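# Push utility cart through door into yellow bay

## Task

Move the utility cart through the self-closing door and park it in the yellow bay in the far room, with all four wheels fully inside the tape and none resting on it. The case of copy paper must sit in the cart's top tray without overhanging any edge. The door must be closed at the finish. One or both robots may be used, and a robot that falls over or is left tilted fails the task.

## Robot and tools

Robots: r1 and r2 are identical Hello Robot Stretch 4 units. Each has an omni-wheel base, a lift that rides a vertical mast, a telescoping arm that reaches forward, a wrist with yaw, pitch and roll, and a two-finger gripper. They stand about 1.6 m tall, and the base edge is at most 0.23 m from the base origin. Each robot has only this single arm.

Frames: every robot reports in its own frames, so only camera images, lidar_m and wrist_depth_mm reveal where one robot sits relative to the other. Base frame: origin on the floor below the base centre, x forward, y left, z up, in metres; hand_pose (a point between the open fingertips) is given here and may be slightly wrong. Odometry frame: the base frame as it stood at scene start. base_odometry is wheel-counted, so slip shows up as travel; heading is in rad, left positive, -3.142 to 3.142.

move: one action for the robots. Arguments r1 and r2 each take an object for that robot; an unnamed robot receives nothing new. Also cameras (list of names, or all; [] for none) and blocking, which must always be false (true or omitted is refused). The call returns in about 0.5 s while motion continues.
Inside a robot's object:
- base: a relative offset from where the base was last reported (or from where it currently is if a move was still running). translate_m: metres, forward positive, -2 to 2. strafe_m: metres sideways, left positive, -2 to 2. rotate_rad: radians, counter-clockwise from above positive, -3.2 to 3.2. translate_m and strafe_m may be combined into one straight diagonal drive; rotate_rad goes alone.
- joints: absolute targets by name. lift_m 0 to 1.2 m; arm_m 0 to 0.55 m extension; wrist_yaw_rad -1.134 to 4.276 (0 straight ahead, left positive, 3.14 folded back, above 3.4 may hit the arm); wrist_pitch_rad -1.117 to 4.259 (0 level, 1.57 pointing down); wrist_roll_rad -1.117 to 4.259 (0 fingers level, clockwise positive viewed from behind); gripper_m -0.038 to 0.141 m fingertip gap (reading may be off by up to 0.015; -0.02 or less presses fingers together). Out-of-range joint targets are clipped and reported; any other out-of-range value refuses the call; an unknown key makes it invalid.
- speeds: per-joint top speeds (lift_m, arm_m, wrist keys), overriding pace; not gripper_m.
- pace: slow, default, fast or max. Base 0.1/0.3/0.4/0.6 m/s and 1/2/3/4 rad/s; lift 0.15/0.3/0.4/0.5 m/s; arm 0.1/0.4/0.6/0.7 m/s. A high lift (above 0.2) slows the base, down to 0.3 m/s and 1 rad/s at 1.2.
- contact_limits: 0 (gentlest) to 1 (hardest) for arm_m, lift_m, translate_m, strafe_m, rotate_rad, given only next to the matching command; default 0.5. Even at 0 the arm needs 15 to 40 N to stop; for a light press use 0 and aim 1 to 3 mm beyond contact. A base limit persists until a later action names base.
- end_of_arm: "enable_torque", sent by itself, revives wrist or gripper motors that shut off.
A new move replaces only the named targets; other motions keep running. Motions in one call start together. Moves time out after 14 s.

wait: seconds 0 to 10, plus cameras. Returns full state, ending early once a commanded robot comes to rest; wait(0) shows the earlier move's standing.
stop: brakes everything still moving on both robots; also re-brakes slack wheels. Braked joints may keep pressing.
zoom_image: camera plus region [x0, y0, x1, y1] in pixels from the top-left, at most 504 by 504, on that camera's latest image.
finished_scene: scene (the current scene number) and done (true only if truly solved; a false true is costly). Irreversible.

Cameras: r1_head_camera, r1_head_left_camera, r1_head_right_camera, r1_wrist_camera and the same four for r2.

Results: the move line lists each robot given motion as done or its worst status. "as last shown" marks robots not named; their status reads not commanded. pictures gives image order. Statuses: done, moving, off_target (resting short, maybe still pushing), contact_stop (blocked, now slack), time_out (target dropped), limit_stop_at_own_body, limit_stop_at_tilt (lean above 6 degrees; lift, arm and wheels go slack), torque_fault (wrist or gripper motor limp). Any uncommanded stop, or a refused call, skips the remaining move, wait and finished_scene calls in that reply. on_its_own reports unprompted behaviour (holding, slack, servo current out of rest range). lidar_m: 12 distances in metres, sector 1 ahead, then counter-clockwise (4 left, 7 behind, 10 right); - means nothing seen or closer than 0.25 m. wrist_depth_mm: 7x7 grid of depths, 100 to 2000 mm. base_tilt in degrees (forward, right). turned_by_wheels vs turned_by_imu differing by over 0.1 rad in a move suggests a collision or slip. motor_effort in percent with peak in brackets; servo_current in mA.

Gripping: command a gap more than 0.015 under the object's width; about 0.06 under resists tugs. Behind a handle, close to -0.02 or lower.

Cautions: never let the robots press into each other; once bases touch, even millimetres more is a hard press. Travel may differ by about 3 cm per metre between robots, which can tip a shared load. Avoid turning or stopping with over 1 kg held and arm_m above 0.2, and avoid strong steady pushes with a high gripper. Keep the wrist clear of the body (low lift over the base, tilted-up plus rolled, or yaw plus pitch below about -1.1). Avoid drops, slams, hard hits and letting go of moving items; objects may occasionally get nudged. The simulation keeps running while you think.

Each tool is called after "Request:" as name([rows], argument=value, ...), one row to a line, values as JSON.

## Session

Request:
move()

Scene clock: 0.00 s.
r1.base_odometry: x=+0.000 y=+0.000 heading=+0.000
r1.turned_by_wheels: +0.000
r1.turned_by_imu: +0.000
r1.base_tilt: forward=-1.6 right=+1.3
r1.lidar_m: 1.92 2.25 3.81 1.93 0.97 0.84 0.83 0.93 0.77 0.76 0.93 1.59
r1.base_status: not commanded
r1.joint_positions: lift_m=+0.127 arm_m=+0.000 wrist_yaw_rad=+3.089 wrist_pitch_rad=+0.002 wrist_roll_rad=+0.000 gripper_m=+0.056
r1.joint_status: not commanded
r1.measured_speeds: all 0
r1.motor_effort: lift_m=+20 arm_m=-4 wheel_0=+0 wheel_1=+1 wheel_2=+1
r1.servo_current: wrist_yaw_rad=39 wrist_pitch_rad=46 wrist_roll_rad=65 gripper_m=39
r1.hand_pose: x=-0.1125 y=+0.1024 z=+0.3046 quat_wxyz=(+0.026, -0.001, +0.000, +1.000) (m; r1's base frame)
r1.wrist_depth_mm: 137 138 - - - - - / 113 139 - - - - - / 117 140 224 - - - - / 137 161 - - - - - / - - - - - - - / - - 191 - 187 - - / 842 759 750 788 788 732 768
r2.base_odometry: x=+0.000 y=+0.000 heading=+0.000
r2.turned_by_wheels: +0.000
r2.turned_by_imu: +0.000
r2.base_tilt: forward=-0.6 right=+0.1
r2.lidar_m: 2.02 1.45 1.40 1.49 2.01 2.22 2.34 3.17 1.60 3.62 2.59 2.46
r2.base_status: not commanded
r2.joint_positions: lift_m=+0.295 arm_m=+0.000 wrist_yaw_rad=+3.133 wrist_pitch_rad=+0.002 wrist_roll_rad=+0.000 gripper_m=+0.056
r2.joint_status: not commanded
r2.measured_speeds: all 0
r2.motor_effort: lift_m=+18 arm_m=-4 wheel_0=+0 wheel_1=-1 wheel_2=+0
r2.servo_current: wrist_yaw_rad=46 wrist_pitch_rad=39 wrist_roll_rad=46 gripper_m=59
r2.hand_pose: x=-0.1167 y=+0.0898 z=+0.4727 quat_wxyz=(+0.004, -0.001, +0.000, +1.000) (m; r2's base frame)
r2.wrist_depth_mm: - 140 - - - - - / - 126 150 - - - - / - 130 185 - - - - / 144 143 272 - - - - / 229 - - - - - - / 226 1576 196 1576 190 1618 1464 / 226 1060 1138 - - 1025 1060
pictures: r1_head_camera, r1_head_left_camera, r1_head_right_camera, r1_wrist_camera, r2_head_camera, r2_head_left_camera, r2_head_right_camera, r2_wrist_camera
Images, in order (width x height): r1_head_camera 420x560, r1_head_left_camera 420x672, r1_head_right_camera 420x672, r1_wrist_camera 616x392, r2_head_camera 420x560, r2_head_left_camera 420x672, r2_head_right_camera 420x672, r2_wrist_camera 616x392.

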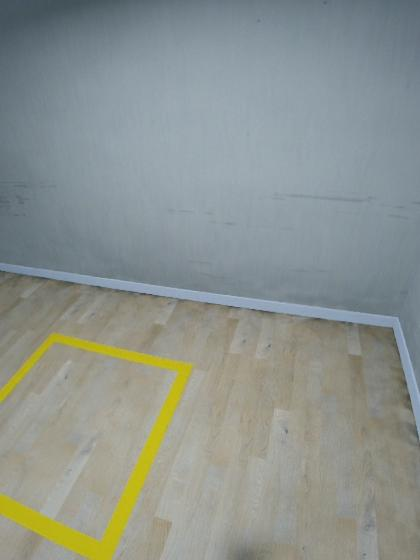

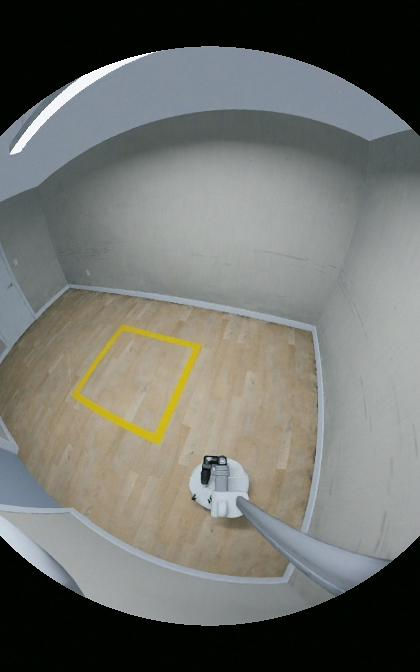

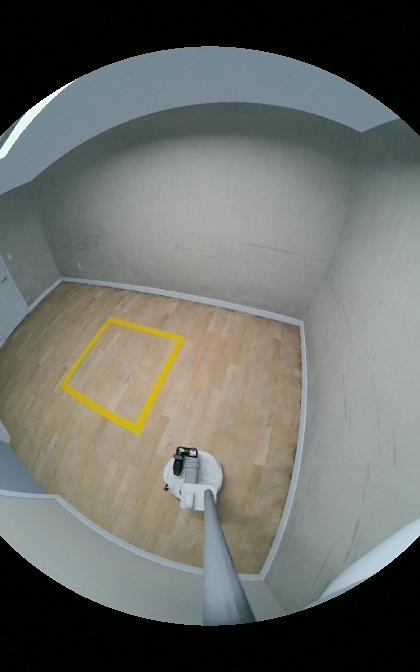

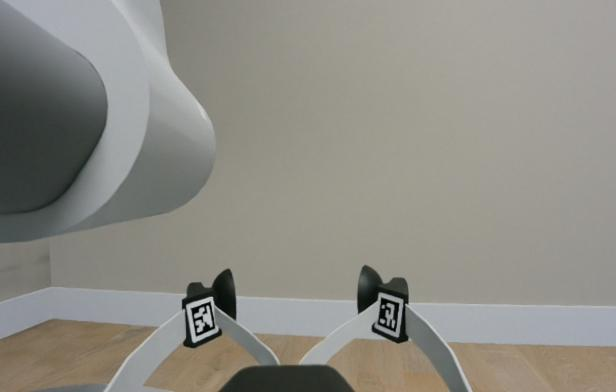

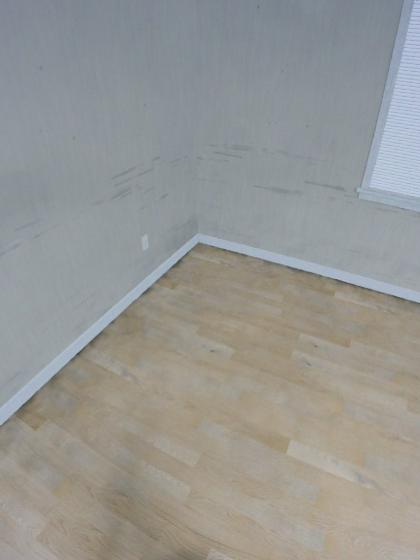

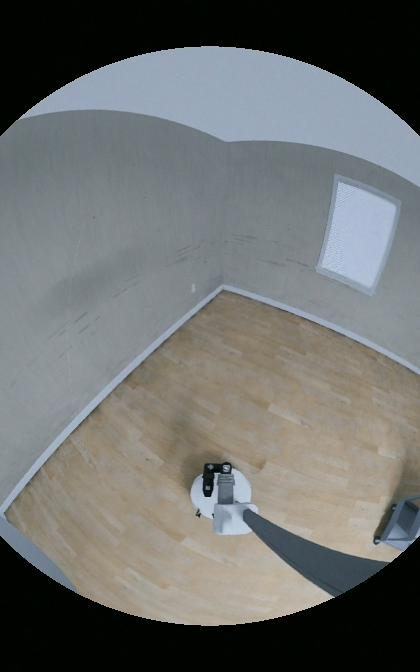

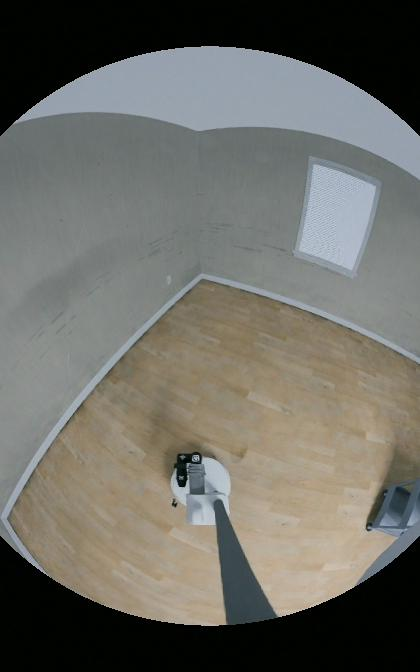

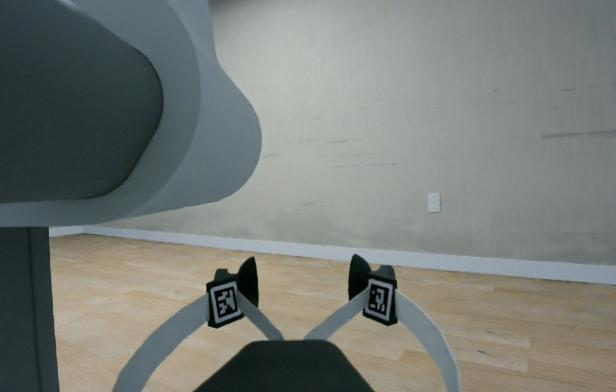

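Request:
move(blocking=false, r1={"base":{"rotate_rad":1.57}}, r2={"base":{"rotate_rad":-1.8}}, cameras=[])

Request:
wait(seconds=3, cameras=[])

Request:
wait(seconds=1, cameras=["r1_head_camera","r1_head_left_camera","r2_head_camera","r2_head_left_camera","r2_head_right_camera"])

Scene clock: 4.47 s.
move: r1 moving; r2 moving
r1.base_odometry: x=+0.000 y=+0.000 heading=+0.252
r1.turned_by_wheels: +0.252
r1.turned_by_imu: +0.252
r1.base_tilt: forward=-1.6 right=+1.2
r1.lidar_m: 1.98 2.71 3.66 1.25 0.89 0.80 0.87 0.80 0.77 0.82 1.11 1.92
r1.base_status: rotate_rad moving
r1.joint_positions: lift_m=+0.127 arm_m=+0.000 wrist_yaw_rad=+3.089 wrist_pitch_rad=+0.002 wrist_roll_rad=+0.000 gripper_m=+0.056
r1.joint_status: not commanded
r1.measured_speeds: translate_m=-0.001 strafe_m=-0.001 rotate_rad=+0.980 lift_m=+0.000 arm_m=+0.000 wrist_yaw_rad=+0.000 wrist_pitch_rad=+0.000 wrist_roll_rad=+0.000
r1.motor_effort: lift_m=+20(20) arm_m=-4(4) wheel_0=-8(9) wheel_1=-6(9) wheel_2=-7(7)
r1.servo_current: wrist_yaw_rad=59(59) wrist_pitch_rad=39(46) wrist_roll_rad=46(59) gripper_m=39(39)
r1.hand_pose: x=-0.1125 y=+0.1024 z=+0.3046 quat_wxyz=(+0.026, -0.001, +0.000, +1.000) (m; r1's base frame)
r1.wrist_depth_mm: 136 138 - - - - - / 113 139 - - - - - / 114 140 226 - - - - / 137 160 - - - - - / - - - - - - - / - 1060 190 - 187 - - / 778 750 750 798 750 699 732
r2.base_odometry: x=+0.000 y=+0.000 heading=-0.252
r2.turned_by_wheels: -0.252
r2.turned_by_imu: -0.244
r2.base_tilt: forward=-0.7 right=+0.1
r2.lidar_m: 2.52 1.62 1.40 1.40 1.67 2.23 2.24 2.64 1.59 1.63 2.93 2.49
r2.base_status: rotate_rad moving
r2.joint_positions: lift_m=+0.295 arm_m=+0.000 wrist_yaw_rad=+3.133 wrist_pitch_rad=+0.002 wrist_roll_rad=+0.000 gripper_m=+0.056
r2.joint_status: not commanded
r2.measured_speeds: translate_m=+0.000 strafe_m=+0.000 rotate_rad=-0.974 lift_m=+0.000 arm_m=+0.000 wrist_yaw_rad=+0.000 wrist_pitch_rad=+0.000 wrist_roll_rad=+0.000
r2.motor_effort: lift_m=+18(18) arm_m=-4(4) wheel_0=+8(9) wheel_1=+8(10) wheel_2=+9(11)
r2.servo_current: wrist_yaw_rad=33(52) wrist_pitch_rad=39(46) wrist_roll_rad=52(52) gripper_m=39(59)
r2.hand_pose: x=-0.1167 y=+0.0898 z=+0.4727 quat_wxyz=(+0.004, -0.001, +0.000, +1.000) (m; r2's base frame)
r2.wrist_depth_mm: - 141 - - - - - / - 127 150 - - - - / - 130 184 - - - - / 144 143 272 - - - - / 229 - - - - - - / 227 1576 196 1576 190 1661 1464 / 226 1060 1138 - - 1060 1060
pictures: none
No camera images: "cameras" was empty.

Scene clock: 6.03 s.
earlier move: r1 done; r2 moving
r1.base_odometry: x=+0.000 y=+0.000 heading=+1.570
r1.turned_by_wheels: +1.318
r1.turned_by_imu: +1.325
r1.base_tilt: forward=-1.6 right=+1.2
r1.lidar_m: 1.95 1.00 0.83 0.84 0.92 0.76 0.79 0.89 1.55 1.95 2.20 3.76
r1.base_status: done
r1.joint_positions: lift_m=+0.127 arm_m=+0.000 wrist_yaw_rad=+3.089 wrist_pitch_rad=+0.002 wrist_roll_rad=+0.000 gripper_m=+0.056
r1.joint_status: not commanded
r1.measured_speeds: all 0
r1.motor_effort: lift_m=+20(20) arm_m=-4(4) wheel_0=-2(10) wheel_1=-1(9) wheel_2=+0(8)
r1.servo_current: wrist_yaw_rad=33(65) wrist_pitch_rad=33(52) wrist_roll_rad=52(65) gripper_m=39(46)
r1.hand_pose: x=-0.1125 y=+0.1024 z=+0.3046 quat_wxyz=(+0.026, -0.001, +0.000, +1.000) (m; r1's base frame)
r1.wrist_depth_mm: 137 139 - - - - - / 113 139 - - - - - / 117 140 229 - - - - / 137 162 - - - - - / - - - - - - - / - - 190 - 187 - - / 854 741 759 143 741 707 759
r2.base_odometry: x=+0.000 y=+0.000 heading=-1.799
r2.turned_by_wheels: -1.548
r2.turned_by_imu: -1.507
r2.base_tilt: forward=-0.6 right=+0.1
r2.lidar_m: 1.65 2.88 2.48 2.52 1.57 1.40 1.43 1.68 2.23 2.24 2.66 1.61
r2.base_status: rotate_rad moving
r2.joint_positions: lift_m=+0.295 arm_m=+0.000 wrist_yaw_rad=+3.133 wrist_pitch_rad=+0.002 wrist_roll_rad=+0.000 gripper_m=+0.056
r2.joint_status: not commanded
r2.measured_speeds: all 0
r2.motor_effort: lift_m=+18(18) arm_m=-4(4) wheel_0=+4(11) wheel_1=+1(11) wheel_2=+2(11)
r2.servo_current: wrist_yaw_rad=39(59) wrist_pitch_rad=39(46) wrist_roll_rad=52(52) gripper_m=39(59)
r2.hand_pose: x=-0.1167 y=+0.0898 z=+0.4727 quat_wxyz=(+0.004, -0.001, +0.000, +1.000) (m; r2's base frame)
r2.wrist_depth_mm: - 140 - - - - - / - 126 142 - - - - / - 130 186 - - - - / 144 143 207 - - - - / 229 - - - - - - / 228 1576 195 1336 190 - - / 226 1060 1138 - - 1025 1060
wait: 1.57 of 3 s (r1 has come to rest)
pictures: none
No camera images: "cameras" was empty.

Scene clock: 6.13 s.
earlier move: r2 done
r1.base_odometry: x=+0.000 y=+0.000 heading=+1.570
r1.turned_by_wheels: +0.000
r1.turned_by_imu: +0.000
r1.base_tilt: forward=-1.6 right=+1.2
r1.lidar_m: 1.98 1.01 0.83 0.85 0.91 0.77 0.77 0.91 1.58 1.94 2.18 3.75
r1.base_status: done
r1.joint_positions: lift_m=+0.127 arm_m=+0.000 wrist_yaw_rad=+3.089 wrist_pitch_rad=+0.002 wrist_roll_rad=+0.000 gripper_m=+0.056
r1.joint_status: not commanded
r1.measured_speeds: all 0
r1.motor_effort: lift_m=+20(20) arm_m=-4(4) wheel_0=-1(10) wheel_1=-2(9) wheel_2=+0(8)
r1.servo_current: wrist_yaw_rad=52(65) wrist_pitch_rad=39(52) wrist_roll_rad=39(65) gripper_m=39(46)
r1.hand_pose: x=-0.1125 y=+0.1024 z=+0.3046 quat_wxyz=(+0.026, -0.001, +0.000, +1.000) (m; r1's base frame)
r1.wrist_depth_mm: 136 139 - - - - - / 113 139 - - - - - / 118 140 229 - - - - / 137 162 - - - - - / - - - - - - - / - - 190 - 188 - - / 842 759 750 143 741 699 759
r2.base_odometry: x=+0.000 y=+0.000 heading=-1.799
r2.turned_by_wheels: +0.000
r2.turned_by_imu: +0.000
r2.base_tilt: forward=-0.7 right=+0.0
r2.lidar_m: 1.65 2.86 2.48 2.53 1.61 1.39 1.41 1.69 2.23 2.23 2.68 1.61
r2.base_status: done
r2.joint_positions: lift_m=+0.295 arm_m=+0.000 wrist_yaw_rad=+3.133 wrist_pitch_rad=+0.002 wrist_roll_rad=+0.000 gripper_m=+0.056
r2.joint_status: not commanded
r2.measured_speeds: all 0
r2.motor_effort: lift_m=+18(18) arm_m=-4(4) wheel_0=+3(11) wheel_1=+1(11) wheel_2=+3(11)
r2.servo_current: wrist_yaw_rad=46(59) wrist_pitch_rad=46(46) wrist_roll_rad=39(52) gripper_m=52(59)
r2.hand_pose: x=-0.1167 y=+0.0898 z=+0.4727 quat_wxyz=(+0.004, -0.001, +0.000, +1.000) (m; r2's base frame)
r2.wrist_depth_mm: - 141 - - - - - / - 127 141 - - - - / - 129 184 - - - - / 144 143 208 - - - - / 230 - - - - - - / 227 1576 195 1308 190 - - / 227 1060 1138 - - 1042 1060
wait: 0.10 of 1 s (r2 has come to rest)
pictures: r1_head_camera, r1_head_left_camera, r2_head_camera, r2_head_left_camera, r2_head_right_camera
Images, in order (width x height): r1_head_camera 420x560, r1_head_left_camera 420x672, r2_head_camera 420x560, r2_head_left_camera 420x672, r2_head_right_camera 420x672.

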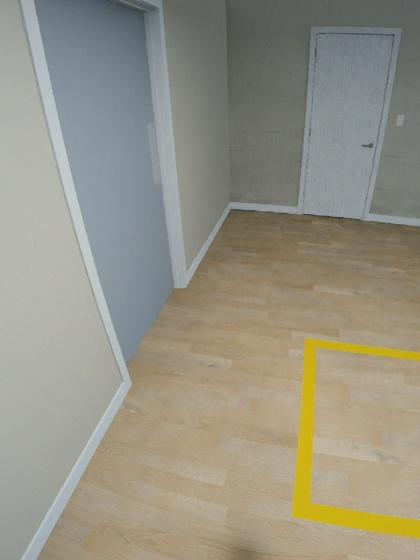

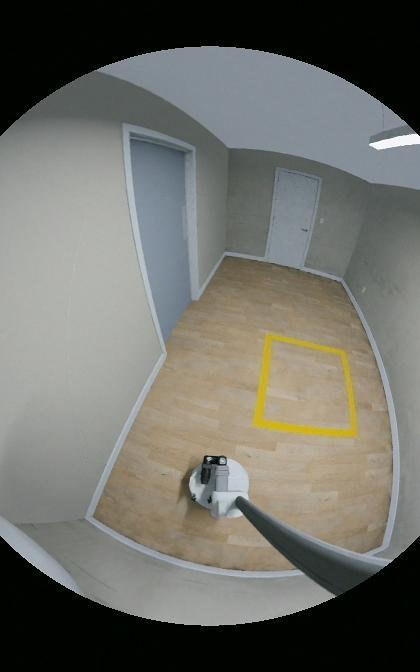

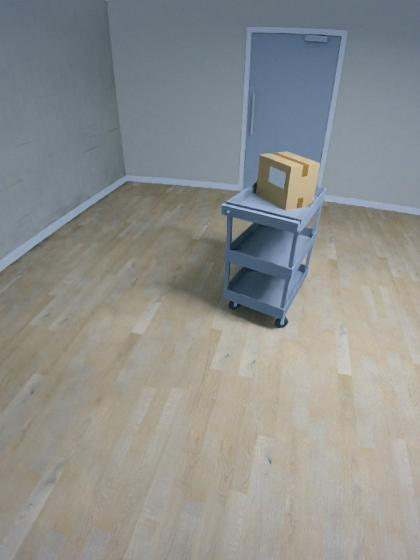

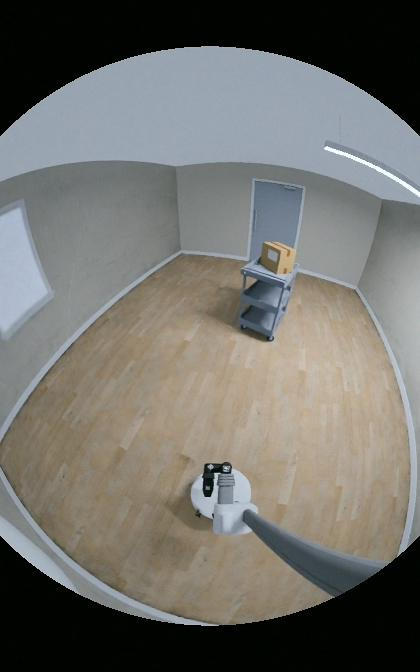

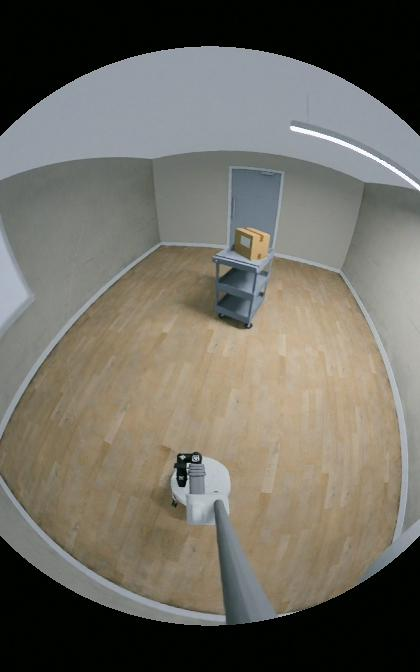

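Request:
zoom_image(camera="r2_head_camera", region=[190, 20, 370, 350])

Request:
zoom_image(camera="r1_head_camera", region=[0, 0, 420, 400])

Scaled by 1.527 from the camera's 420x560 image, which has a finer 1200x1600 frame.

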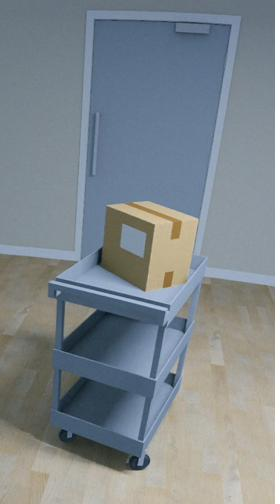

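Scaled by 1.200 from the camera's 420x560 image, which has a finer 600x800 frame.

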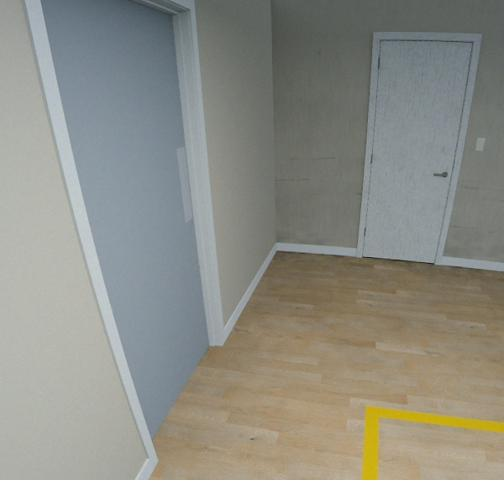

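Request:
move(blocking=false, r2={"base":{"rotate_rad":-0.4},"joints":{"lift_m":0.6}}, cameras=[])

Request:
wait(seconds=3, cameras=["r2_head_camera","r2_head_left_camera"])

Scene clock: 44.57 s.
move: r2 moving
r1: as last shown
r1.base_tilt: forward=-1.6 right=+1.3
r1.lidar_m: 1.99 1.01 0.84 0.84 0.91 0.79 0.78 0.91 1.53 1.93 2.23 3.76
r1.motor_effort: lift_m=+20(20) arm_m=-4(4) wheel_0=-1(2) wheel_1=-2(2) wheel_2=+0(0)
r1.servo_current: wrist_yaw_rad=46(52) wrist_pitch_rad=39(46) wrist_roll_rad=26(65) gripper_m=39(46)
r1.wrist_depth_mm: 136 138 - - - - - / 113 139 - - - - - / 118 140 229 - - - - / 137 162 - - - - - / - - - - - - - / - - 190 - 188 - - / 831 750 759 143 741 699 759
r2.base_odometry: x=+0.000 y=+0.000 heading=-2.046
r2.turned_by_wheels: -0.247
r2.turned_by_imu: -0.239
r2.base_tilt: forward=-0.7 right=+0.0
r2.lidar_m: 1.61 3.38 2.55 2.50 1.92 1.45 1.39 1.50 2.13 2.23 2.37 3.39
r2.base_status: rotate_rad moving
r2.joint_positions: lift_m=+0.333 arm_m=+0.000 wrist_yaw_rad=+3.133 wrist_pitch_rad=+0.002 wrist_roll_rad=+0.000 gripper_m=+0.056
r2.joint_status: lift_m moving
r2.measured_speeds: translate_m=-0.001 strafe_m=+0.001 rotate_rad=-0.839 lift_m=+0.146 arm_m=+0.000 wrist_yaw_rad=+0.000 wrist_pitch_rad=+0.000 wrist_roll_rad=+0.000
r2.motor_effort: lift_m=+22(26) arm_m=-4(4) wheel_0=+6(10) wheel_1=+6(9) wheel_2=+7(11)
r2.servo_current: wrist_yaw_rad=52(52) wrist_pitch_rad=33(46) wrist_roll_rad=46(52) gripper_m=52(52)
r2.hand_pose: x=-0.1167 y=+0.0898 z=+0.5103 quat_wxyz=(+0.004, -0.001, +0.000, +1.000) (m; r2's base frame)
r2.wrist_depth_mm: - 141 - - - - - / - 127 142 - - - - / - 129 185 - - - - / 144 144 207 - - - - / 219 - - - - - - / 220 1537 190 1397 190 - - / 226 1138 1205 - - 1078 1118
pictures: none
No camera images: "cameras" was empty.

Scene clock: 46.37 s.
earlier move: r2 done
r1.base_odometry: x=+0.000 y=+0.000 heading=+1.570
r1.turned_by_wheels: +0.000
r1.turned_by_imu: +0.000
r1.base_tilt: forward=-1.6 right=+1.3
r1.lidar_m: 1.98 1.00 0.83 0.83 0.90 0.78 0.77 0.90 1.55 1.94 2.21 3.76
r1.base_status: not commanded
r1.joint_positions: lift_m=+0.127 arm_m=+0.000 wrist_yaw_rad=+3.089 wrist_pitch_rad=+0.002 wrist_roll_rad=+0.000 gripper_m=+0.056
r1.joint_status: not commanded
r1.measured_speeds: all 0
r1.motor_effort: lift_m=+20(20) arm_m=-4(4) wheel_0=-1(2) wheel_1=-2(2) wheel_2=+0(1)
r1.servo_current: wrist_yaw_rad=39(72) wrist_pitch_rad=39(52) wrist_roll_rad=59(65) gripper_m=39(52)
r1.hand_pose: x=-0.1125 y=+0.1024 z=+0.3046 quat_wxyz=(+0.026, -0.001, +0.000, +1.000) (m; r1's base frame)
r1.wrist_depth_mm: 136 138 - - - - - / 113 139 - - - - - / 118 139 229 - - - - / 137 161 - - - - - / - - - - - - - / - - 190 - 187 - - / 842 750 759 143 750 699 778
r2.base_odometry: x=+0.000 y=+0.000 heading=-2.199
r2.turned_by_wheels: -0.153
r2.turned_by_imu: -0.148
r2.base_tilt: forward=-0.7 right=+0.1
r2.lidar_m: 1.60 1.76 2.71 2.50 2.21 1.53 1.40 1.45 1.86 2.21 2.28 2.94
r2.base_status: done
r2.joint_positions: lift_m=+0.600 arm_m=+0.000 wrist_yaw_rad=+3.133 wrist_pitch_rad=+0.002 wrist_roll_rad=+0.000 gripper_m=+0.056
r2.joint_status: all done
r2.measured_speeds: all 0
r2.motor_effort: lift_m=+21(26) arm_m=-4(4) wheel_0=+5(10) wheel_1=+2(9) wheel_2=+5(11)
r2.servo_current: wrist_yaw_rad=52(65) wrist_pitch_rad=39(46) wrist_roll_rad=52(59) gripper_m=52(52)
r2.hand_pose: x=-0.1167 y=+0.0898 z=+0.7775 quat_wxyz=(+0.004, -0.001, +0.000, +1.000) (m; r2's base frame)
r2.wrist_depth_mm: - 141 - - - - - / - 126 142 - - - - / - 129 184 - - - - / 144 143 218 - - - - / 218 - - - - - - / 220 - 189 - 187 - - / 225 - - - - - 1537
wait: 1.80 of 3 s (r2 has come to rest)
pictures: r2_head_camera, r2_head_left_camera
Images, in order (width x height): r2_head_camera 420x560, r2_head_left_camera 420x672.

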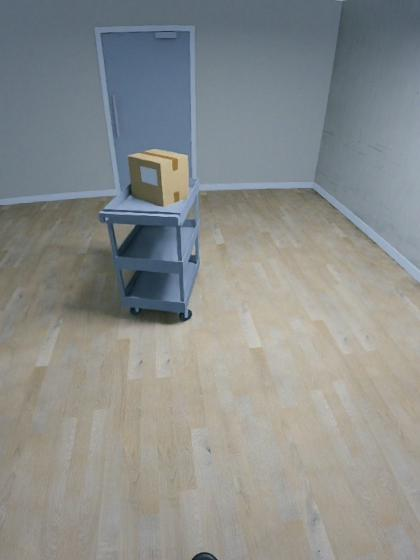

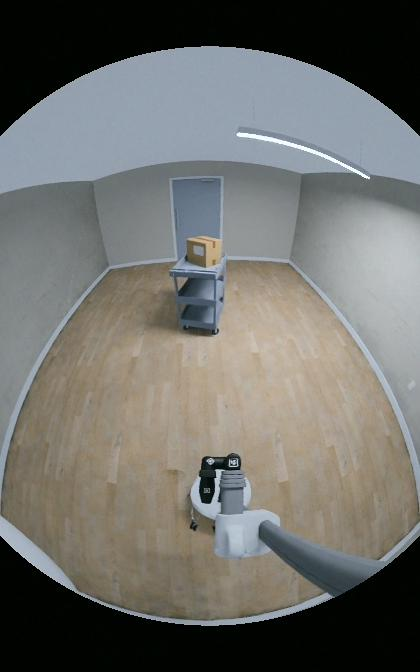

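Request:
zoom_image(camera="r2_head_camera", region=[80, 130, 220, 330])

Request:
zoom_image(camera="r2_head_camera", region=[90, 20, 200, 200])

Scaled by 2.520 from the camera's 420x560 image, which has a finer 1200x1600 frame.

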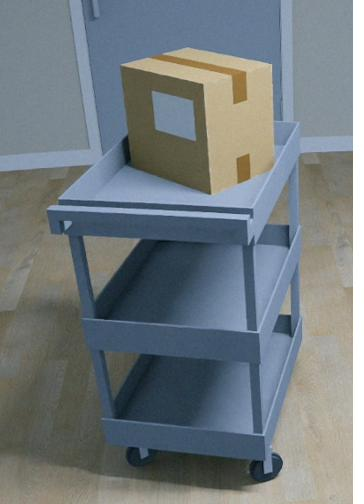

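Scaled by 2.800 from the camera's 420x560 image, which has a finer 1200x1600 frame.

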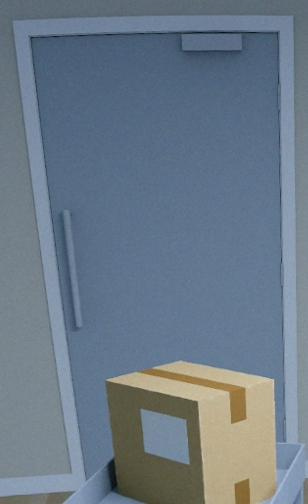

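Request:
move(blocking=false, r2={"base":{"strafe_m":0.38,"translate_m":0.4},"joints":{"lift_m":1.0,"wrist_yaw_rad":0}}, cameras=[])

Request:
wait(seconds=4, cameras=[])

Request:
move(blocking=false, r2={"joints":{"wrist_roll_rad":1.57,"wrist_pitch_rad":1.0,"gripper_m":0.13}}, cameras=[])

Request:
wait(seconds=4, cameras=["r2_head_camera","r2_head_left_camera","r2_wrist_camera"])

Scene clock: 82.07 s.
move: r2 moving
r1: as last shown
r1.lidar_m: 1.97 1.02 0.82 0.83 0.91 0.77 0.75 0.93 1.57 1.95 2.23 3.78
r1.motor_effort: lift_m=+20(20) arm_m=-4(4) wheel_0=-2(2) wheel_1=-2(2) wheel_2=+0(1)
r1.servo_current: wrist_yaw_rad=52(59) wrist_pitch_rad=46(52) wrist_roll_rad=59(65) gripper_m=46(46)
r1.wrist_depth_mm: 136 138 - - - - - / 113 139 - - - - - / 118 140 229 - - - - / 137 161 - - - - - / - - - - - - - / - - 190 - 187 - - / 842 750 750 143 741 699 759
r2.base_odometry: x=+0.004 y=-0.032 heading=-2.199
r2.turned_by_wheels: +0.000
r2.turned_by_imu: +0.000
r2.base_tilt: forward=-0.7 right=+0.0
r2.lidar_m: 1.59 1.72 2.64 2.45 2.28 1.55 1.42 1.43 1.87 2.22 2.30 2.97
r2.base_status: translate_m moving; strafe_m moving
r2.joint_positions: lift_m=+0.638 arm_m=+0.000 wrist_yaw_rad=+2.571 wrist_pitch_rad=+0.002 wrist_roll_rad=+0.000 gripper_m=+0.056
r2.joint_status: lift_m moving; wrist_yaw_rad moving
r2.measured_speeds: translate_m=+0.093 strafe_m=+0.086 rotate_rad=+0.005 lift_m=+0.146 arm_m=+0.000 wrist_yaw_rad=-1.736 wrist_pitch_rad=+0.000 wrist_roll_rad=+0.000
r2.motor_effort: lift_m=+23(24) arm_m=-4(4) wheel_0=-7(7) wheel_1=+9(11) wheel_2=-10(11)
r2.servo_current: wrist_yaw_rad=111(117) wrist_pitch_rad=39(46) wrist_roll_rad=52(59) gripper_m=46(52)
r2.hand_pose: x=-0.0245 y=+0.2294 z=+0.8154 quat_wxyz=(+0.282, -0.001, +0.000, +0.960) (m; r2's base frame)
r2.wrist_depth_mm: - - - - - - - / - - - - - - - / - - - - - - - / - - - - - - - / - - - - - - - / - - 189 - 191 - - / - - - - - 1756 1756
pictures: none
No camera images: "cameras" was empty.

Scene clock: 85.03 s.
earlier move: r2 done
r1.base_odometry: x=+0.000 y=+0.000 heading=+1.570
r1.turned_by_wheels: +0.000
r1.turned_by_imu: +0.000
r1.base_tilt: forward=-1.6 right=+1.2
r1.lidar_m: 1.97 1.00 0.83 0.82 0.93 0.77 0.78 0.89 1.57 1.96 2.21 3.75
r1.base_status: not commanded
r1.joint_positions: lift_m=+0.127 arm_m=+0.000 wrist_yaw_rad=+3.089 wrist_pitch_rad=+0.002 wrist_roll_rad=+0.000 gripper_m=+0.056
r1.joint_status: not commanded
r1.measured_speeds: all 0
r1.motor_effort: lift_m=+20(20) arm_m=-4(4) wheel_0=-1(2) wheel_1=-2(2) wheel_2=+0(1)
r1.servo_current: wrist_yaw_rad=59(72) wrist_pitch_rad=46(52) wrist_roll_rad=52(78) gripper_m=52(52)
r1.hand_pose: x=-0.1125 y=+0.1024 z=+0.3046 quat_wxyz=(+0.026, -0.001, +0.000, +1.000) (m; r1's base frame)
r1.wrist_depth_mm: 136 138 - - - - - / 113 139 - - - - - / 118 140 229 - - - - / 137 162 - - - - - / - - - - - - - / - - 190 - 187 - - / 842 741 759 143 750 691 768
r2.base_odometry: x=+0.072 y=-0.547 heading=-2.199
r2.turned_by_wheels: +0.000
r2.turned_by_imu: +0.002
r2.base_tilt: forward=-0.7 right=+0.1
r2.lidar_m: 1.21 3.44 2.32 2.14 2.21 2.00 1.82 1.88 2.43 2.57 2.61 3.37
r2.base_status: done
r2.joint_positions: lift_m=+1.000 arm_m=+0.000 wrist_yaw_rad=+0.003 wrist_pitch_rad=+0.002 wrist_roll_rad=+0.000 gripper_m=+0.056
r2.joint_status: all done
r2.measured_speeds: all 0
r2.motor_effort: lift_m=+21(25) arm_m=-4(4) wheel_0=-3(9) wheel_1=+3(12) wheel_2=-5(12)
r2.servo_current: wrist_yaw_rad=46(150) wrist_pitch_rad=39(46) wrist_roll_rad=46(65) gripper_m=52(59)
r2.hand_pose: x=+0.4596 y=-0.0866 z=+1.1775 quat_wxyz=(+1.000, +0.000, +0.001, +0.001) (m; r2's base frame)
r2.wrist_depth_mm: - - - - - - - / - - - - - - - / - - - - - - - / - - - - - - - / - - - 1397 - - - / - - 196 1308 189 - - / - - - - - - -
wait: 2.97 of 4 s (r2 has come to rest)
pictures: none
No camera images: "cameras" was empty.

Scene clock: 85.53 s.
move: r2 moving
r1: as last shown
r1.base_tilt: forward=-1.6 right=+1.3
r1.lidar_m: 1.99 1.02 0.84 0.83 0.91 0.77 0.77 0.91 1.58 1.94 2.22 3.75
r1.motor_effort: lift_m=+20(20) arm_m=-4(4) wheel_0=-2(2) wheel_1=-2(2) wheel_2=+0(0)
r1.servo_current: wrist_yaw_rad=52(65) wrist_pitch_rad=46(52) wrist_roll_rad=52(52) gripper_m=52(52)
r1.wrist_depth_mm: 136 138 - - - - - / 113 139 - - - - - / 117 139 229 - - - - / 137 162 - - - - - / - - - - - - - / - - 191 - 187 - - / 842 759 759 143 750 691 768
r2.base_odometry: x=+0.072 y=-0.547 heading=-2.199
r2.turned_by_wheels: +0.000
r2.turned_by_imu: +0.000
r2.base_tilt: forward=-0.7 right=+0.1
r2.lidar_m: 1.21 3.38 2.37 2.12 2.20 2.00 1.83 1.89 2.44 2.56 2.64 3.41
r2.base_status: not commanded
r2.joint_positions: lift_m=+1.000 arm_m=+0.000 wrist_yaw_rad=+0.003 wrist_pitch_rad=+0.582 wrist_roll_rad=+0.589 gripper_m=+0.075
r2.joint_status: wrist_pitch_rad moving; wrist_roll_rad moving; gripper_m moving
r2.measured_speeds: translate_m=+0.000 strafe_m=+0.000 rotate_rad=+0.000 lift_m=+0.000 arm_m=+0.000 wrist_yaw_rad=+0.000 wrist_pitch_rad=+1.818 wrist_roll_rad=+1.820
r2.motor_effort: lift_m=+21(21) arm_m=-4(4) wheel_0=-3(3) wheel_1=+2(3) wheel_2=-5(5)
r2.servo_current: wrist_yaw_rad=52(59) wrist_pitch_rad=59(98) wrist_roll_rad=78(91) gripper_m=98(104)
r2.hand_pose: x=+0.4121 y=-0.0867 z=+1.0194 quat_wxyz=(+0.917, +0.278, +0.275, -0.082) (m; r2's base frame)
r2.wrist_depth_mm: - - 1229 - - - - / - - 1366 1281 - - 1808 / - - 1138 1708 - 1756 1576 / - - - 1255 1756 1537 1336 / - - - 1618 1499 1366 1182 / - - 190 1576 190 1182 1078 / - 1808 1618 - 1182 1060 991
pictures: none
No camera images: "cameras" was empty.

Scene clock: 86.70 s.
earlier move: r2 done
r1.base_odometry: x=+0.000 y=+0.000 heading=+1.570
r1.turned_by_wheels: +0.000
r1.turned_by_imu: +0.000
r1.base_tilt: forward=-1.6 right=+1.3
r1.lidar_m: 1.98 1.00 0.85 0.84 0.94 0.77 0.76 0.89 1.55 1.94 2.21 3.74
r1.base_status: not commanded
r1.joint_positions: lift_m=+0.127 arm_m=+0.000 wrist_yaw_rad=+3.089 wrist_pitch_rad=+0.002 wrist_roll_rad=+0.000 gripper_m=+0.056
r1.joint_status: not commanded
r1.measured_speeds: all 0
r1.motor_effort: lift_m=+20(20) arm_m=-4(4) wheel_0=-2(2) wheel_1=-2(2) wheel_2=+0(0)
r1.servo_current: wrist_yaw_rad=39(65) wrist_pitch_rad=39(52) wrist_roll_rad=39(65) gripper_m=39(52)
r1.hand_pose: x=-0.1125 y=+0.1024 z=+0.3046 quat_wxyz=(+0.026, -0.001, +0.000, +1.000) (m; r1's base frame)
r1.wrist_depth_mm: 136 138 - - - - - / 113 139 - - - - - / 118 140 229 - - - - / 137 162 - - - - - / - - - - - - - / - - 191 - 187 - - / 842 741 759 143 750 707 768
r2.base_odometry: x=+0.072 y=-0.547 heading=-2.199
r2.turned_by_wheels: +0.000
r2.turned_by_imu: +0.000
r2.base_tilt: forward=-0.7 right=+0.1
r2.lidar_m: 1.22 3.43 2.33 2.15 2.18 1.99 1.84 1.90 2.41 2.56 2.61 3.36
r2.base_status: not commanded
r2.joint_positions: lift_m=+1.000 arm_m=+0.000 wrist_yaw_rad=+0.003 wrist_pitch_rad=+0.998 wrist_roll_rad=+1.568 gripper_m=+0.130
r2.joint_status: all done
r2.measured_speeds: all 0
r2.motor_effort: lift_m=+21(21) arm_m=-3(4) wheel_0=-3(3) wheel_1=+3(3) wheel_2=-4(5)
r2.servo_current: wrist_yaw_rad=59(59) wrist_pitch_rad=39(98) wrist_roll_rad=46(98) gripper_m=59(117)
r2.hand_pose: x=+0.3275 y=-0.0870 z=+0.9356 quat_wxyz=(+0.622, +0.620, +0.340, -0.337) (m; r2's base frame)
r2.wrist_depth_mm: - 1921 1576 1308 1138 1008 891 / - 1921 1499 1336 1138 1008 891 / 1430 1756 1537 1308 1138 991 931 / 1430 1118 1499 1336 1138 1025 917 / - 1138 1464 1308 1182 976 - / - 1921 217 1308 1098 976 931 / - 1921 1661 - 1118 1042 917
wait: 1.17 of 4 s (r2 has come to rest)
pictures: r2_head_camera, r2_head_left_camera, r2_wrist_camera
Images, in order (width x height): r2_head_camera 420x560, r2_head_left_camera 420x672, r2_wrist_camera 616x392.

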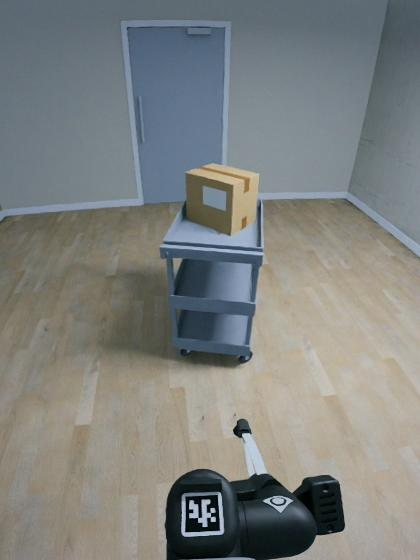

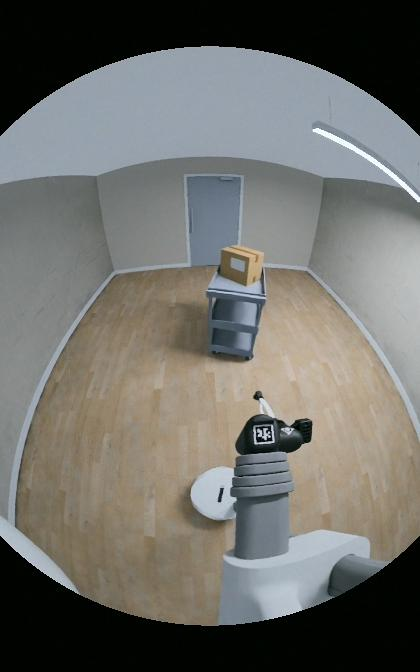

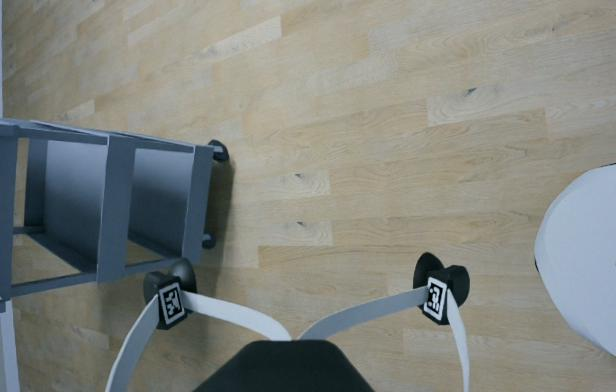

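Request:
move(blocking=false, r2={"base":{"translate_m":0.35},"joints":{"lift_m":1.1,"arm_m":0.2,"wrist_pitch_rad":0.5}}, cameras=[])

Request:
wait(seconds=4, cameras=["r2_head_camera","r2_wrist_camera"])

Scene clock: 98.30 s.
move: r2 moving
r1: as last shown
r1.base_tilt: forward=-1.5 right=+1.2
r1.lidar_m: 1.92 0.99 0.85 0.84 0.91 0.78 0.76 0.89 1.57 1.93 2.22 3.76
r1.servo_current: wrist_yaw_rad=46(59) wrist_pitch_rad=39(46) wrist_roll_rad=52(52) gripper_m=46(46)
r1.wrist_depth_mm: 136 139 - - - - - / 113 139 - - - - - / 118 140 229 - - - - / 137 162 - - - - - / - - - - - - - / - - 190 - 187 - - / 854 750 750 143 750 699 750
r2.base_odometry: x=+0.054 y=-0.572 heading=-2.199
r2.turned_by_wheels: +0.000
r2.turned_by_imu: +0.001
r2.base_tilt: forward=-0.7 right=+0.1
r2.lidar_m: 1.20 3.43 2.36 2.16 2.21 2.02 1.87 1.92 2.46 2.55 2.60 3.38
r2.base_status: translate_m moving
r2.joint_positions: lift_m=+1.038 arm_m=+0.051 wrist_yaw_rad=+0.003 wrist_pitch_rad=+0.536 wrist_roll_rad=+1.568 gripper_m=+0.130
r2.joint_status: lift_m moving; arm_m moving; wrist_pitch_rad moving
r2.measured_speeds: translate_m=+0.121 strafe_m=+0.000 rotate_rad=-0.002 lift_m=+0.146 arm_m=+0.195 wrist_yaw_rad=+0.000 wrist_pitch_rad=-0.703 wrist_roll_rad=+0.000
r2.motor_effort: lift_m=+23(24) arm_m=+9(11) wheel_0=+9(9) wheel_1=+7(9) wheel_2=-12(15)
r2.servo_current: wrist_yaw_rad=52(59) wrist_pitch_rad=78(176) wrist_roll_rad=46(52) gripper_m=59(59)
r2.hand_pose: x=+0.4696 y=-0.0868 z=+1.0687 quat_wxyz=(+0.683, +0.681, +0.188, -0.186) (m; r2's base frame)
r2.wrist_depth_mm: - - - - 1537 1205 1008 / - - - - 1576 1229 1025 / - - 1618 1921 1499 1229 1025 / - 1182 1205 1205 1430 1255 1042 / - - 1336 1281 1464 1205 1042 / - - 217 - 220 1138 1025 / - - - - 1464 1281 1025
pictures: none
No camera images: "cameras" was empty.

Scene clock: 100.43 s.
earlier move: r2 done
r1.base_odometry: x=+0.000 y=+0.000 heading=+1.570
r1.turned_by_wheels: +0.000
r1.turned_by_imu: +0.000
r1.base_tilt: forward=-1.6 right=+1.3
r1.lidar_m: 1.99 1.00 0.83 0.84 0.93 0.78 0.76 0.91 1.58 1.95 2.24 3.75
r1.base_status: not commanded
r1.joint_positions: lift_m=+0.127 arm_m=+0.000 wrist_yaw_rad=+3.089 wrist_pitch_rad=+0.002 wrist_roll_rad=+0.000 gripper_m=+0.056
r1.joint_status: not commanded
r1.measured_speeds: all 0
r1.motor_effort: lift_m=+20(20) arm_m=-4(4) wheel_0=-2(2) wheel_1=-2(2) wheel_2=+0(1)
r1.servo_current: wrist_yaw_rad=46(72) wrist_pitch_rad=46(52) wrist_roll_rad=46(72) gripper_m=46(52)
r1.hand_pose: x=-0.1125 y=+0.1024 z=+0.3046 quat_wxyz=(+0.026, -0.001, +0.000, +1.000) (m; r1's base frame)
r1.wrist_depth_mm: 136 138 - - - - - / 113 139 - - - - - / 118 139 229 - - - - / 137 161 - - - - - / - - - - - - - / - - 190 - 187 - - / 842 750 750 143 750 699 759
r2.base_odometry: x=-0.133 y=-0.830 heading=-2.199
r2.turned_by_wheels: +0.000
r2.turned_by_imu: +0.000
r2.base_tilt: forward=-0.7 right=+0.0
r2.lidar_m: 0.89 3.46 2.38 2.18 2.24 2.33 2.19 2.23 2.69 2.53 2.58 0.89
r2.base_status: done
r2.joint_positions: lift_m=+1.100 arm_m=+0.200 wrist_yaw_rad=+0.002 wrist_pitch_rad=+0.507 wrist_roll_rad=+1.568 gripper_m=+0.130
r2.joint_status: all done
r2.measured_speeds: all 0
r2.motor_effort: lift_m=+21(25) arm_m=+7(11) wheel_0=+2(10) wheel_1=+3(9) wheel_2=-4(15)
r2.servo_current: wrist_yaw_rad=33(59) wrist_pitch_rad=46(176) wrist_roll_rad=52(59) gripper_m=52(59)
r2.hand_pose: x=+0.6231 y=-0.0868 z=+1.1380 quat_wxyz=(+0.686, +0.683, +0.178, -0.176) (m; r2's base frame)
r2.wrist_depth_mm: - - - - 1756 1336 1078 / - - - - 1708 1308 1098 / - - 831 891 621 798 1060 / - - 831 878 - 809 1060 / - - 917 960 615 842 1078 / - - 218 691 213 1229 1118 / - - - - 1661 1366 1118
wait: 2.13 of 4 s (r2 has come to rest)
pictures: r2_head_camera, r2_wrist_camera
Images, in order (width x height): r2_head_camera 420x560, r2_wrist_camera 616x392.

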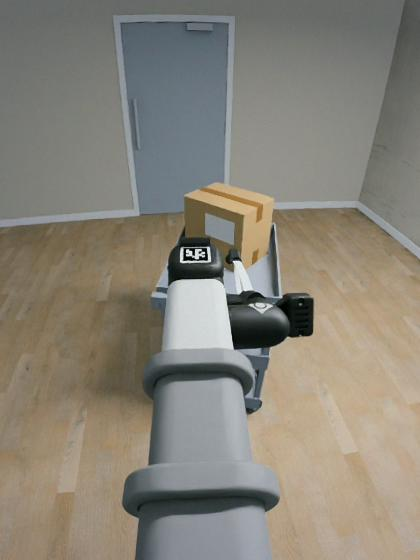

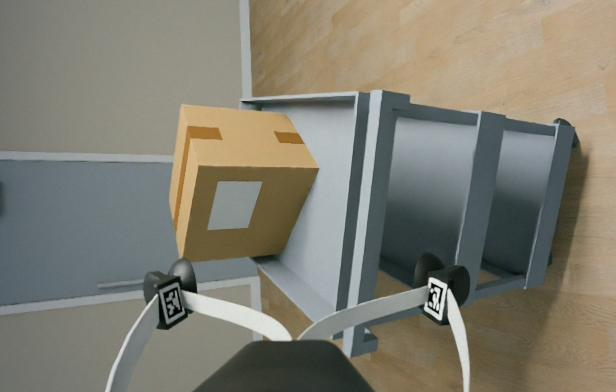

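Request:
zoom_image(camera="r2_wrist_camera", region=[320, 70, 440, 370])

Scaled by 1.680.

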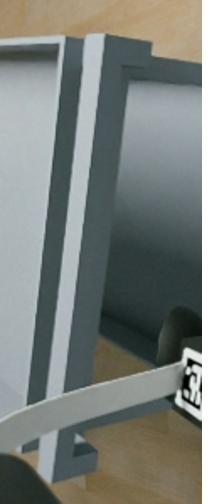

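Request:
move(blocking=false, r2={"joints":{"lift_m":0.655,"arm_m":0.2,"wrist_pitch_rad":0.0,"gripper_m":0.12}}, cameras=[])

Request:
wait(seconds=5, cameras=["r2_wrist_camera"])

Scene clock: 128.50 s.
move: r2 moving
r1: as last shown
r1.lidar_m: 1.98 1.00 0.85 0.84 0.92 0.77 0.77 0.89 1.57 1.94 2.22 3.78
r1.motor_effort: lift_m=+20(20) arm_m=-4(4) wheel_0=-2(2) wheel_1=-2(2) wheel_2=+0(0)
r1.servo_current: wrist_yaw_rad=46(59) wrist_pitch_rad=39(52) wrist_roll_rad=39(72) gripper_m=46(46)
r1.wrist_depth_mm: 136 138 - - - - - / 113 139 - - - - - / 117 140 228 - - - - / 137 162 - - - - - / - - - - - - - / - - 190 - 187 - - / 842 741 750 143 750 699 750
r2.base_odometry: x=-0.133 y=-0.830 heading=-2.199
r2.turned_by_wheels: +0.000
r2.turned_by_imu: +0.000
r2.base_tilt: forward=-0.7 right=+0.1
r2.lidar_m: 0.90 3.46 2.36 2.18 2.24 2.36 2.16 2.24 2.74 2.54 2.61 0.92
r2.base_status: not commanded
r2.joint_positions: lift_m=+1.062 arm_m=+0.200 wrist_yaw_rad=+0.002 wrist_pitch_rad=+0.036 wrist_roll_rad=+1.568 gripper_m=+0.121
r2.joint_status: lift_m moving; arm_m moving; wrist_pitch_rad moving; gripper_m moving
r2.measured_speeds: translate_m=+0.000 strafe_m=+0.000 rotate_rad=+0.000 lift_m=-0.146 arm_m=+0.000 wrist_yaw_rad=+0.000 wrist_pitch_rad=-0.706 wrist_roll_rad=+0.000
r2.motor_effort: lift_m=+13(19) arm_m=+6(10) wheel_0=+2(2) wheel_1=+3(3) wheel_2=-4(4)
r2.servo_current: wrist_yaw_rad=46(59) wrist_pitch_rad=7(169) wrist_roll_rad=46(59) gripper_m=59(98)
r2.hand_pose: x=+0.6591 y=-0.0867 z=+1.2302 quat_wxyz=(+0.708, +0.706, +0.014, -0.012) (m; r2's base frame)
r2.wrist_depth_mm: - - - - - - 1618 / - - - - - - 500 / - - - - 798 768 477 / - - - - 798 809 484 / - - - - 917 878 504 / - - 197 - 213 580 530 / - - - - - - 535
pictures: none
No camera images: "cameras" was empty.

Scene clock: 130.77 s.
earlier move: r2 done
r1.base_odometry: x=+0.000 y=+0.000 heading=+1.570
r1.turned_by_wheels: +0.000
r1.turned_by_imu: +0.000
r1.base_tilt: forward=-1.6 right=+1.3
r1.lidar_m: 1.97 1.01 0.83 0.83 0.93 0.78 0.77 0.89 1.57 1.95 2.22 3.77
r1.base_status: not commanded
r1.joint_positions: lift_m=+0.127 arm_m=+0.000 wrist_yaw_rad=+3.089 wrist_pitch_rad=+0.002 wrist_roll_rad=+0.000 gripper_m=+0.056
r1.joint_status: not commanded
r1.measured_speeds: all 0
r1.motor_effort: lift_m=+20(20) arm_m=-4(4) wheel_0=-1(2) wheel_1=-2(2) wheel_2=+0(1)
r1.servo_current: wrist_yaw_rad=52(65) wrist_pitch_rad=46(52) wrist_roll_rad=39(72) gripper_m=46(52)
r1.hand_pose: x=-0.1125 y=+0.1024 z=+0.3046 quat_wxyz=(+0.026, -0.001, +0.000, +1.000) (m; r1's base frame)
r1.wrist_depth_mm: 136 139 - - - - - / 113 139 - - - - - / 118 139 228 - - - - / 137 162 - - - - - / - - - - - - - / - - 190 - 187 - - / 842 750 759 143 732 691 759
r2.base_odometry: x=-0.133 y=-0.830 heading=-2.199
r2.turned_by_wheels: +0.000
r2.turned_by_imu: +0.000
r2.base_tilt: forward=-0.7 right=+0.1
r2.lidar_m: 0.90 3.47 2.36 2.19 2.24 2.35 2.18 2.23 2.75 2.53 2.57 0.89
r2.base_status: not commanded
r2.joint_positions: lift_m=+0.655 arm_m=+0.200 wrist_yaw_rad=+0.002 wrist_pitch_rad=+0.008 wrist_roll_rad=+1.568 gripper_m=+0.120
r2.joint_status: all done
r2.measured_speeds: all 0
r2.motor_effort: lift_m=+14(19) arm_m=+6(11) wheel_0=+2(2) wheel_1=+3(3) wheel_2=-4(4)
r2.servo_current: wrist_yaw_rad=52(65) wrist_pitch_rad=46(169) wrist_roll_rad=52(59) gripper_m=59(98)
r2.hand_pose: x=+0.6593 y=-0.0867 z=+0.8312 quat_wxyz=(+0.708, +0.706, +0.004, -0.002) (m; r2's base frame)
r2.wrist_depth_mm: - - - - - 1661 1118 / - - - 477 - 492 484 / - - 788 492 - 500 496 / - - 778 512 - 517 517 / - - 917 535 - 535 539 / - - 198 544 215 549 1078 / - - - - - 574 1118
wait: 2.27 of 5 s (r2 has come to rest)
pictures: r2_wrist_camera
Images, in order (width x height): r2_wrist_camera 616x392.

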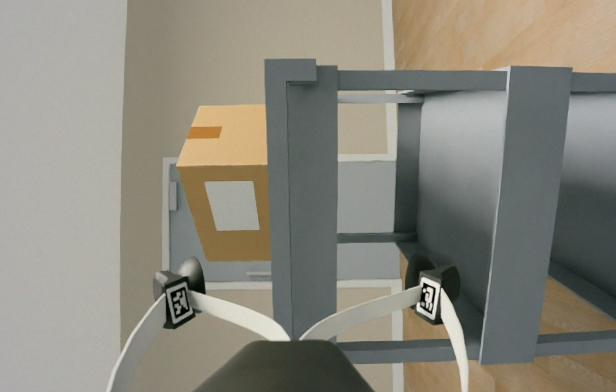

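Request:
move(blocking=false, r2={"joints":{"lift_m":0.69,"arm_m":0.45,"gripper_m":0.12},"base":{"rotate_rad":-0.12}}, cameras=[])

Request:
wait(seconds=4, cameras=["r2_wrist_camera"])

Scene clock: 140.90 s.
move: r2 moving
r1: as last shown
r1.lidar_m: 1.96 1.03 0.84 0.84 0.88 0.78 0.76 0.91 1.57 1.94 2.22 3.76
r1.motor_effort: lift_m=+20(20) arm_m=-4(4) wheel_0=-2(2) wheel_1=-2(2) wheel_2=+0(0)
r1.servo_current: wrist_yaw_rad=33(46) wrist_pitch_rad=46(46) wrist_roll_rad=65(65) gripper_m=39(52)
r1.wrist_depth_mm: 136 139 - - - - - / 113 139 - - - - - / 118 140 229 - - - - / 137 162 - - - - - / - - - - - - - / - - 191 - 187 - - / 842 759 750 143 750 707 768
r2.base_odometry: x=-0.133 y=-0.830 heading=-2.318
r2.turned_by_wheels: -0.119
r2.turned_by_imu: -0.115
r2.base_tilt: forward=-0.6 right=+0.1
r2.lidar_m: 0.88 0.96 2.52 2.17 2.19 2.49 2.18 2.20 2.64 2.52 2.54 3.04
r2.base_status: rotate_rad moving
r2.joint_positions: lift_m=+0.685 arm_m=+0.251 wrist_yaw_rad=+0.002 wrist_pitch_rad=+0.007 wrist_roll_rad=+1.568 gripper_m=+0.120
r2.joint_status: lift_m moving; arm_m moving; the others done
r2.measured_speeds: translate_m=+0.000 strafe_m=+0.000 rotate_rad=-0.015 lift_m=+0.059 arm_m=+0.195 wrist_yaw_rad=+0.000 wrist_pitch_rad=+0.000 wrist_roll_rad=+0.000
r2.motor_effort: lift_m=+23(24) arm_m=+7(8) wheel_0=+0(9) wheel_1=+4(10) wheel_2=+5(10)
r2.servo_current: wrist_yaw_rad=52(52) wrist_pitch_rad=52(59) wrist_roll_rad=39(52) gripper_m=46(52)
r2.hand_pose: x=+0.7100 y=-0.0868 z=+0.8609 quat_wxyz=(+0.708, +0.706, +0.003, -0.002) (m; r2's base frame)
r2.wrist_depth_mm: - - - - - 1661 1160 / - - - - - 1708 1160 / - - - - - 1708 1078 / - - 842 473 1060 - 480 / - - 723 480 1078 - 484 / - - 200 427 198 - 496 / - - - - - - 504
pictures: none
No camera images: "cameras" was empty.

Scene clock: 142.27 s.
earlier move: r2 done
r1.base_odometry: x=+0.000 y=+0.000 heading=+1.570
r1.turned_by_wheels: +0.000
r1.turned_by_imu: +0.000
r1.base_tilt: forward=-1.6 right=+1.3
r1.lidar_m: 1.98 1.01 0.83 0.83 0.93 0.79 0.75 0.89 1.55 1.96 2.21 3.72
r1.base_status: not commanded
r1.joint_positions: lift_m=+0.127 arm_m=+0.000 wrist_yaw_rad=+3.089 wrist_pitch_rad=+0.002 wrist_roll_rad=+0.000 gripper_m=+0.056
r1.joint_status: not commanded
r1.measured_speeds: all 0
r1.motor_effort: lift_m=+20(20) arm_m=-4(4) wheel_0=-1(2) wheel_1=-2(2) wheel_2=+0(1)
r1.servo_current: wrist_yaw_rad=46(65) wrist_pitch_rad=33(46) wrist_roll_rad=52(65) gripper_m=39(52)
r1.hand_pose: x=-0.1125 y=+0.1024 z=+0.3046 quat_wxyz=(+0.026, -0.001, +0.000, +1.000) (m; r1's base frame)
r1.wrist_depth_mm: 136 138 - - - - - / 113 139 - - - - - / 118 139 229 - - - - / 137 162 - - - - - / - - - - - - - / - - 190 - 187 - - / 842 759 759 143 750 707 768
r2.base_odometry: x=-0.133 y=-0.830 heading=-2.318
r2.turned_by_wheels: +0.000
r2.turned_by_imu: +0.000
r2.base_tilt: forward=-0.6 right=+0.0
r2.lidar_m: 0.89 0.96 2.50 2.19 2.20 2.49 2.19 2.20 2.64 2.55 2.53 3.05
r2.base_status: done
r2.joint_positions: lift_m=+0.690 arm_m=+0.450 wrist_yaw_rad=+0.002 wrist_pitch_rad=+0.007 wrist_roll_rad=+1.568 gripper_m=+0.120
r2.joint_status: all done
r2.measured_speeds: all 0
r2.motor_effort: lift_m=+21(25) arm_m=+7(11) wheel_0=+3(9) wheel_1=+3(10) wheel_2=+4(10)
r2.servo_current: wrist_yaw_rad=39(65) wrist_pitch_rad=52(59) wrist_roll_rad=52(59) gripper_m=52(59)
r2.hand_pose: x=+0.9093 y=-0.0868 z=+0.8658 quat_wxyz=(+0.708, +0.706, +0.003, -0.002) (m; r2's base frame)
r2.wrist_depth_mm: - - - - - 1708 1182 / - - - - - 1756 1160 / - - - 204 264 270 272 / - - 609 264 266 866 - / - - 508 268 270 878 - / - - 200 213 214 - - / - - 627 - - - -
wait: 1.37 of 4 s (r2 has come to rest)
pictures: r2_wrist_camera
Images, in order (width x height): r2_wrist_camera 616x392.

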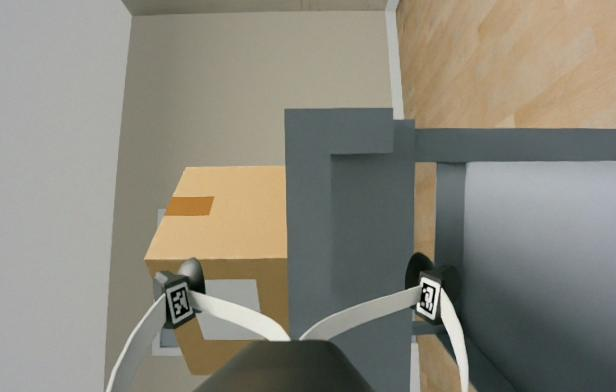

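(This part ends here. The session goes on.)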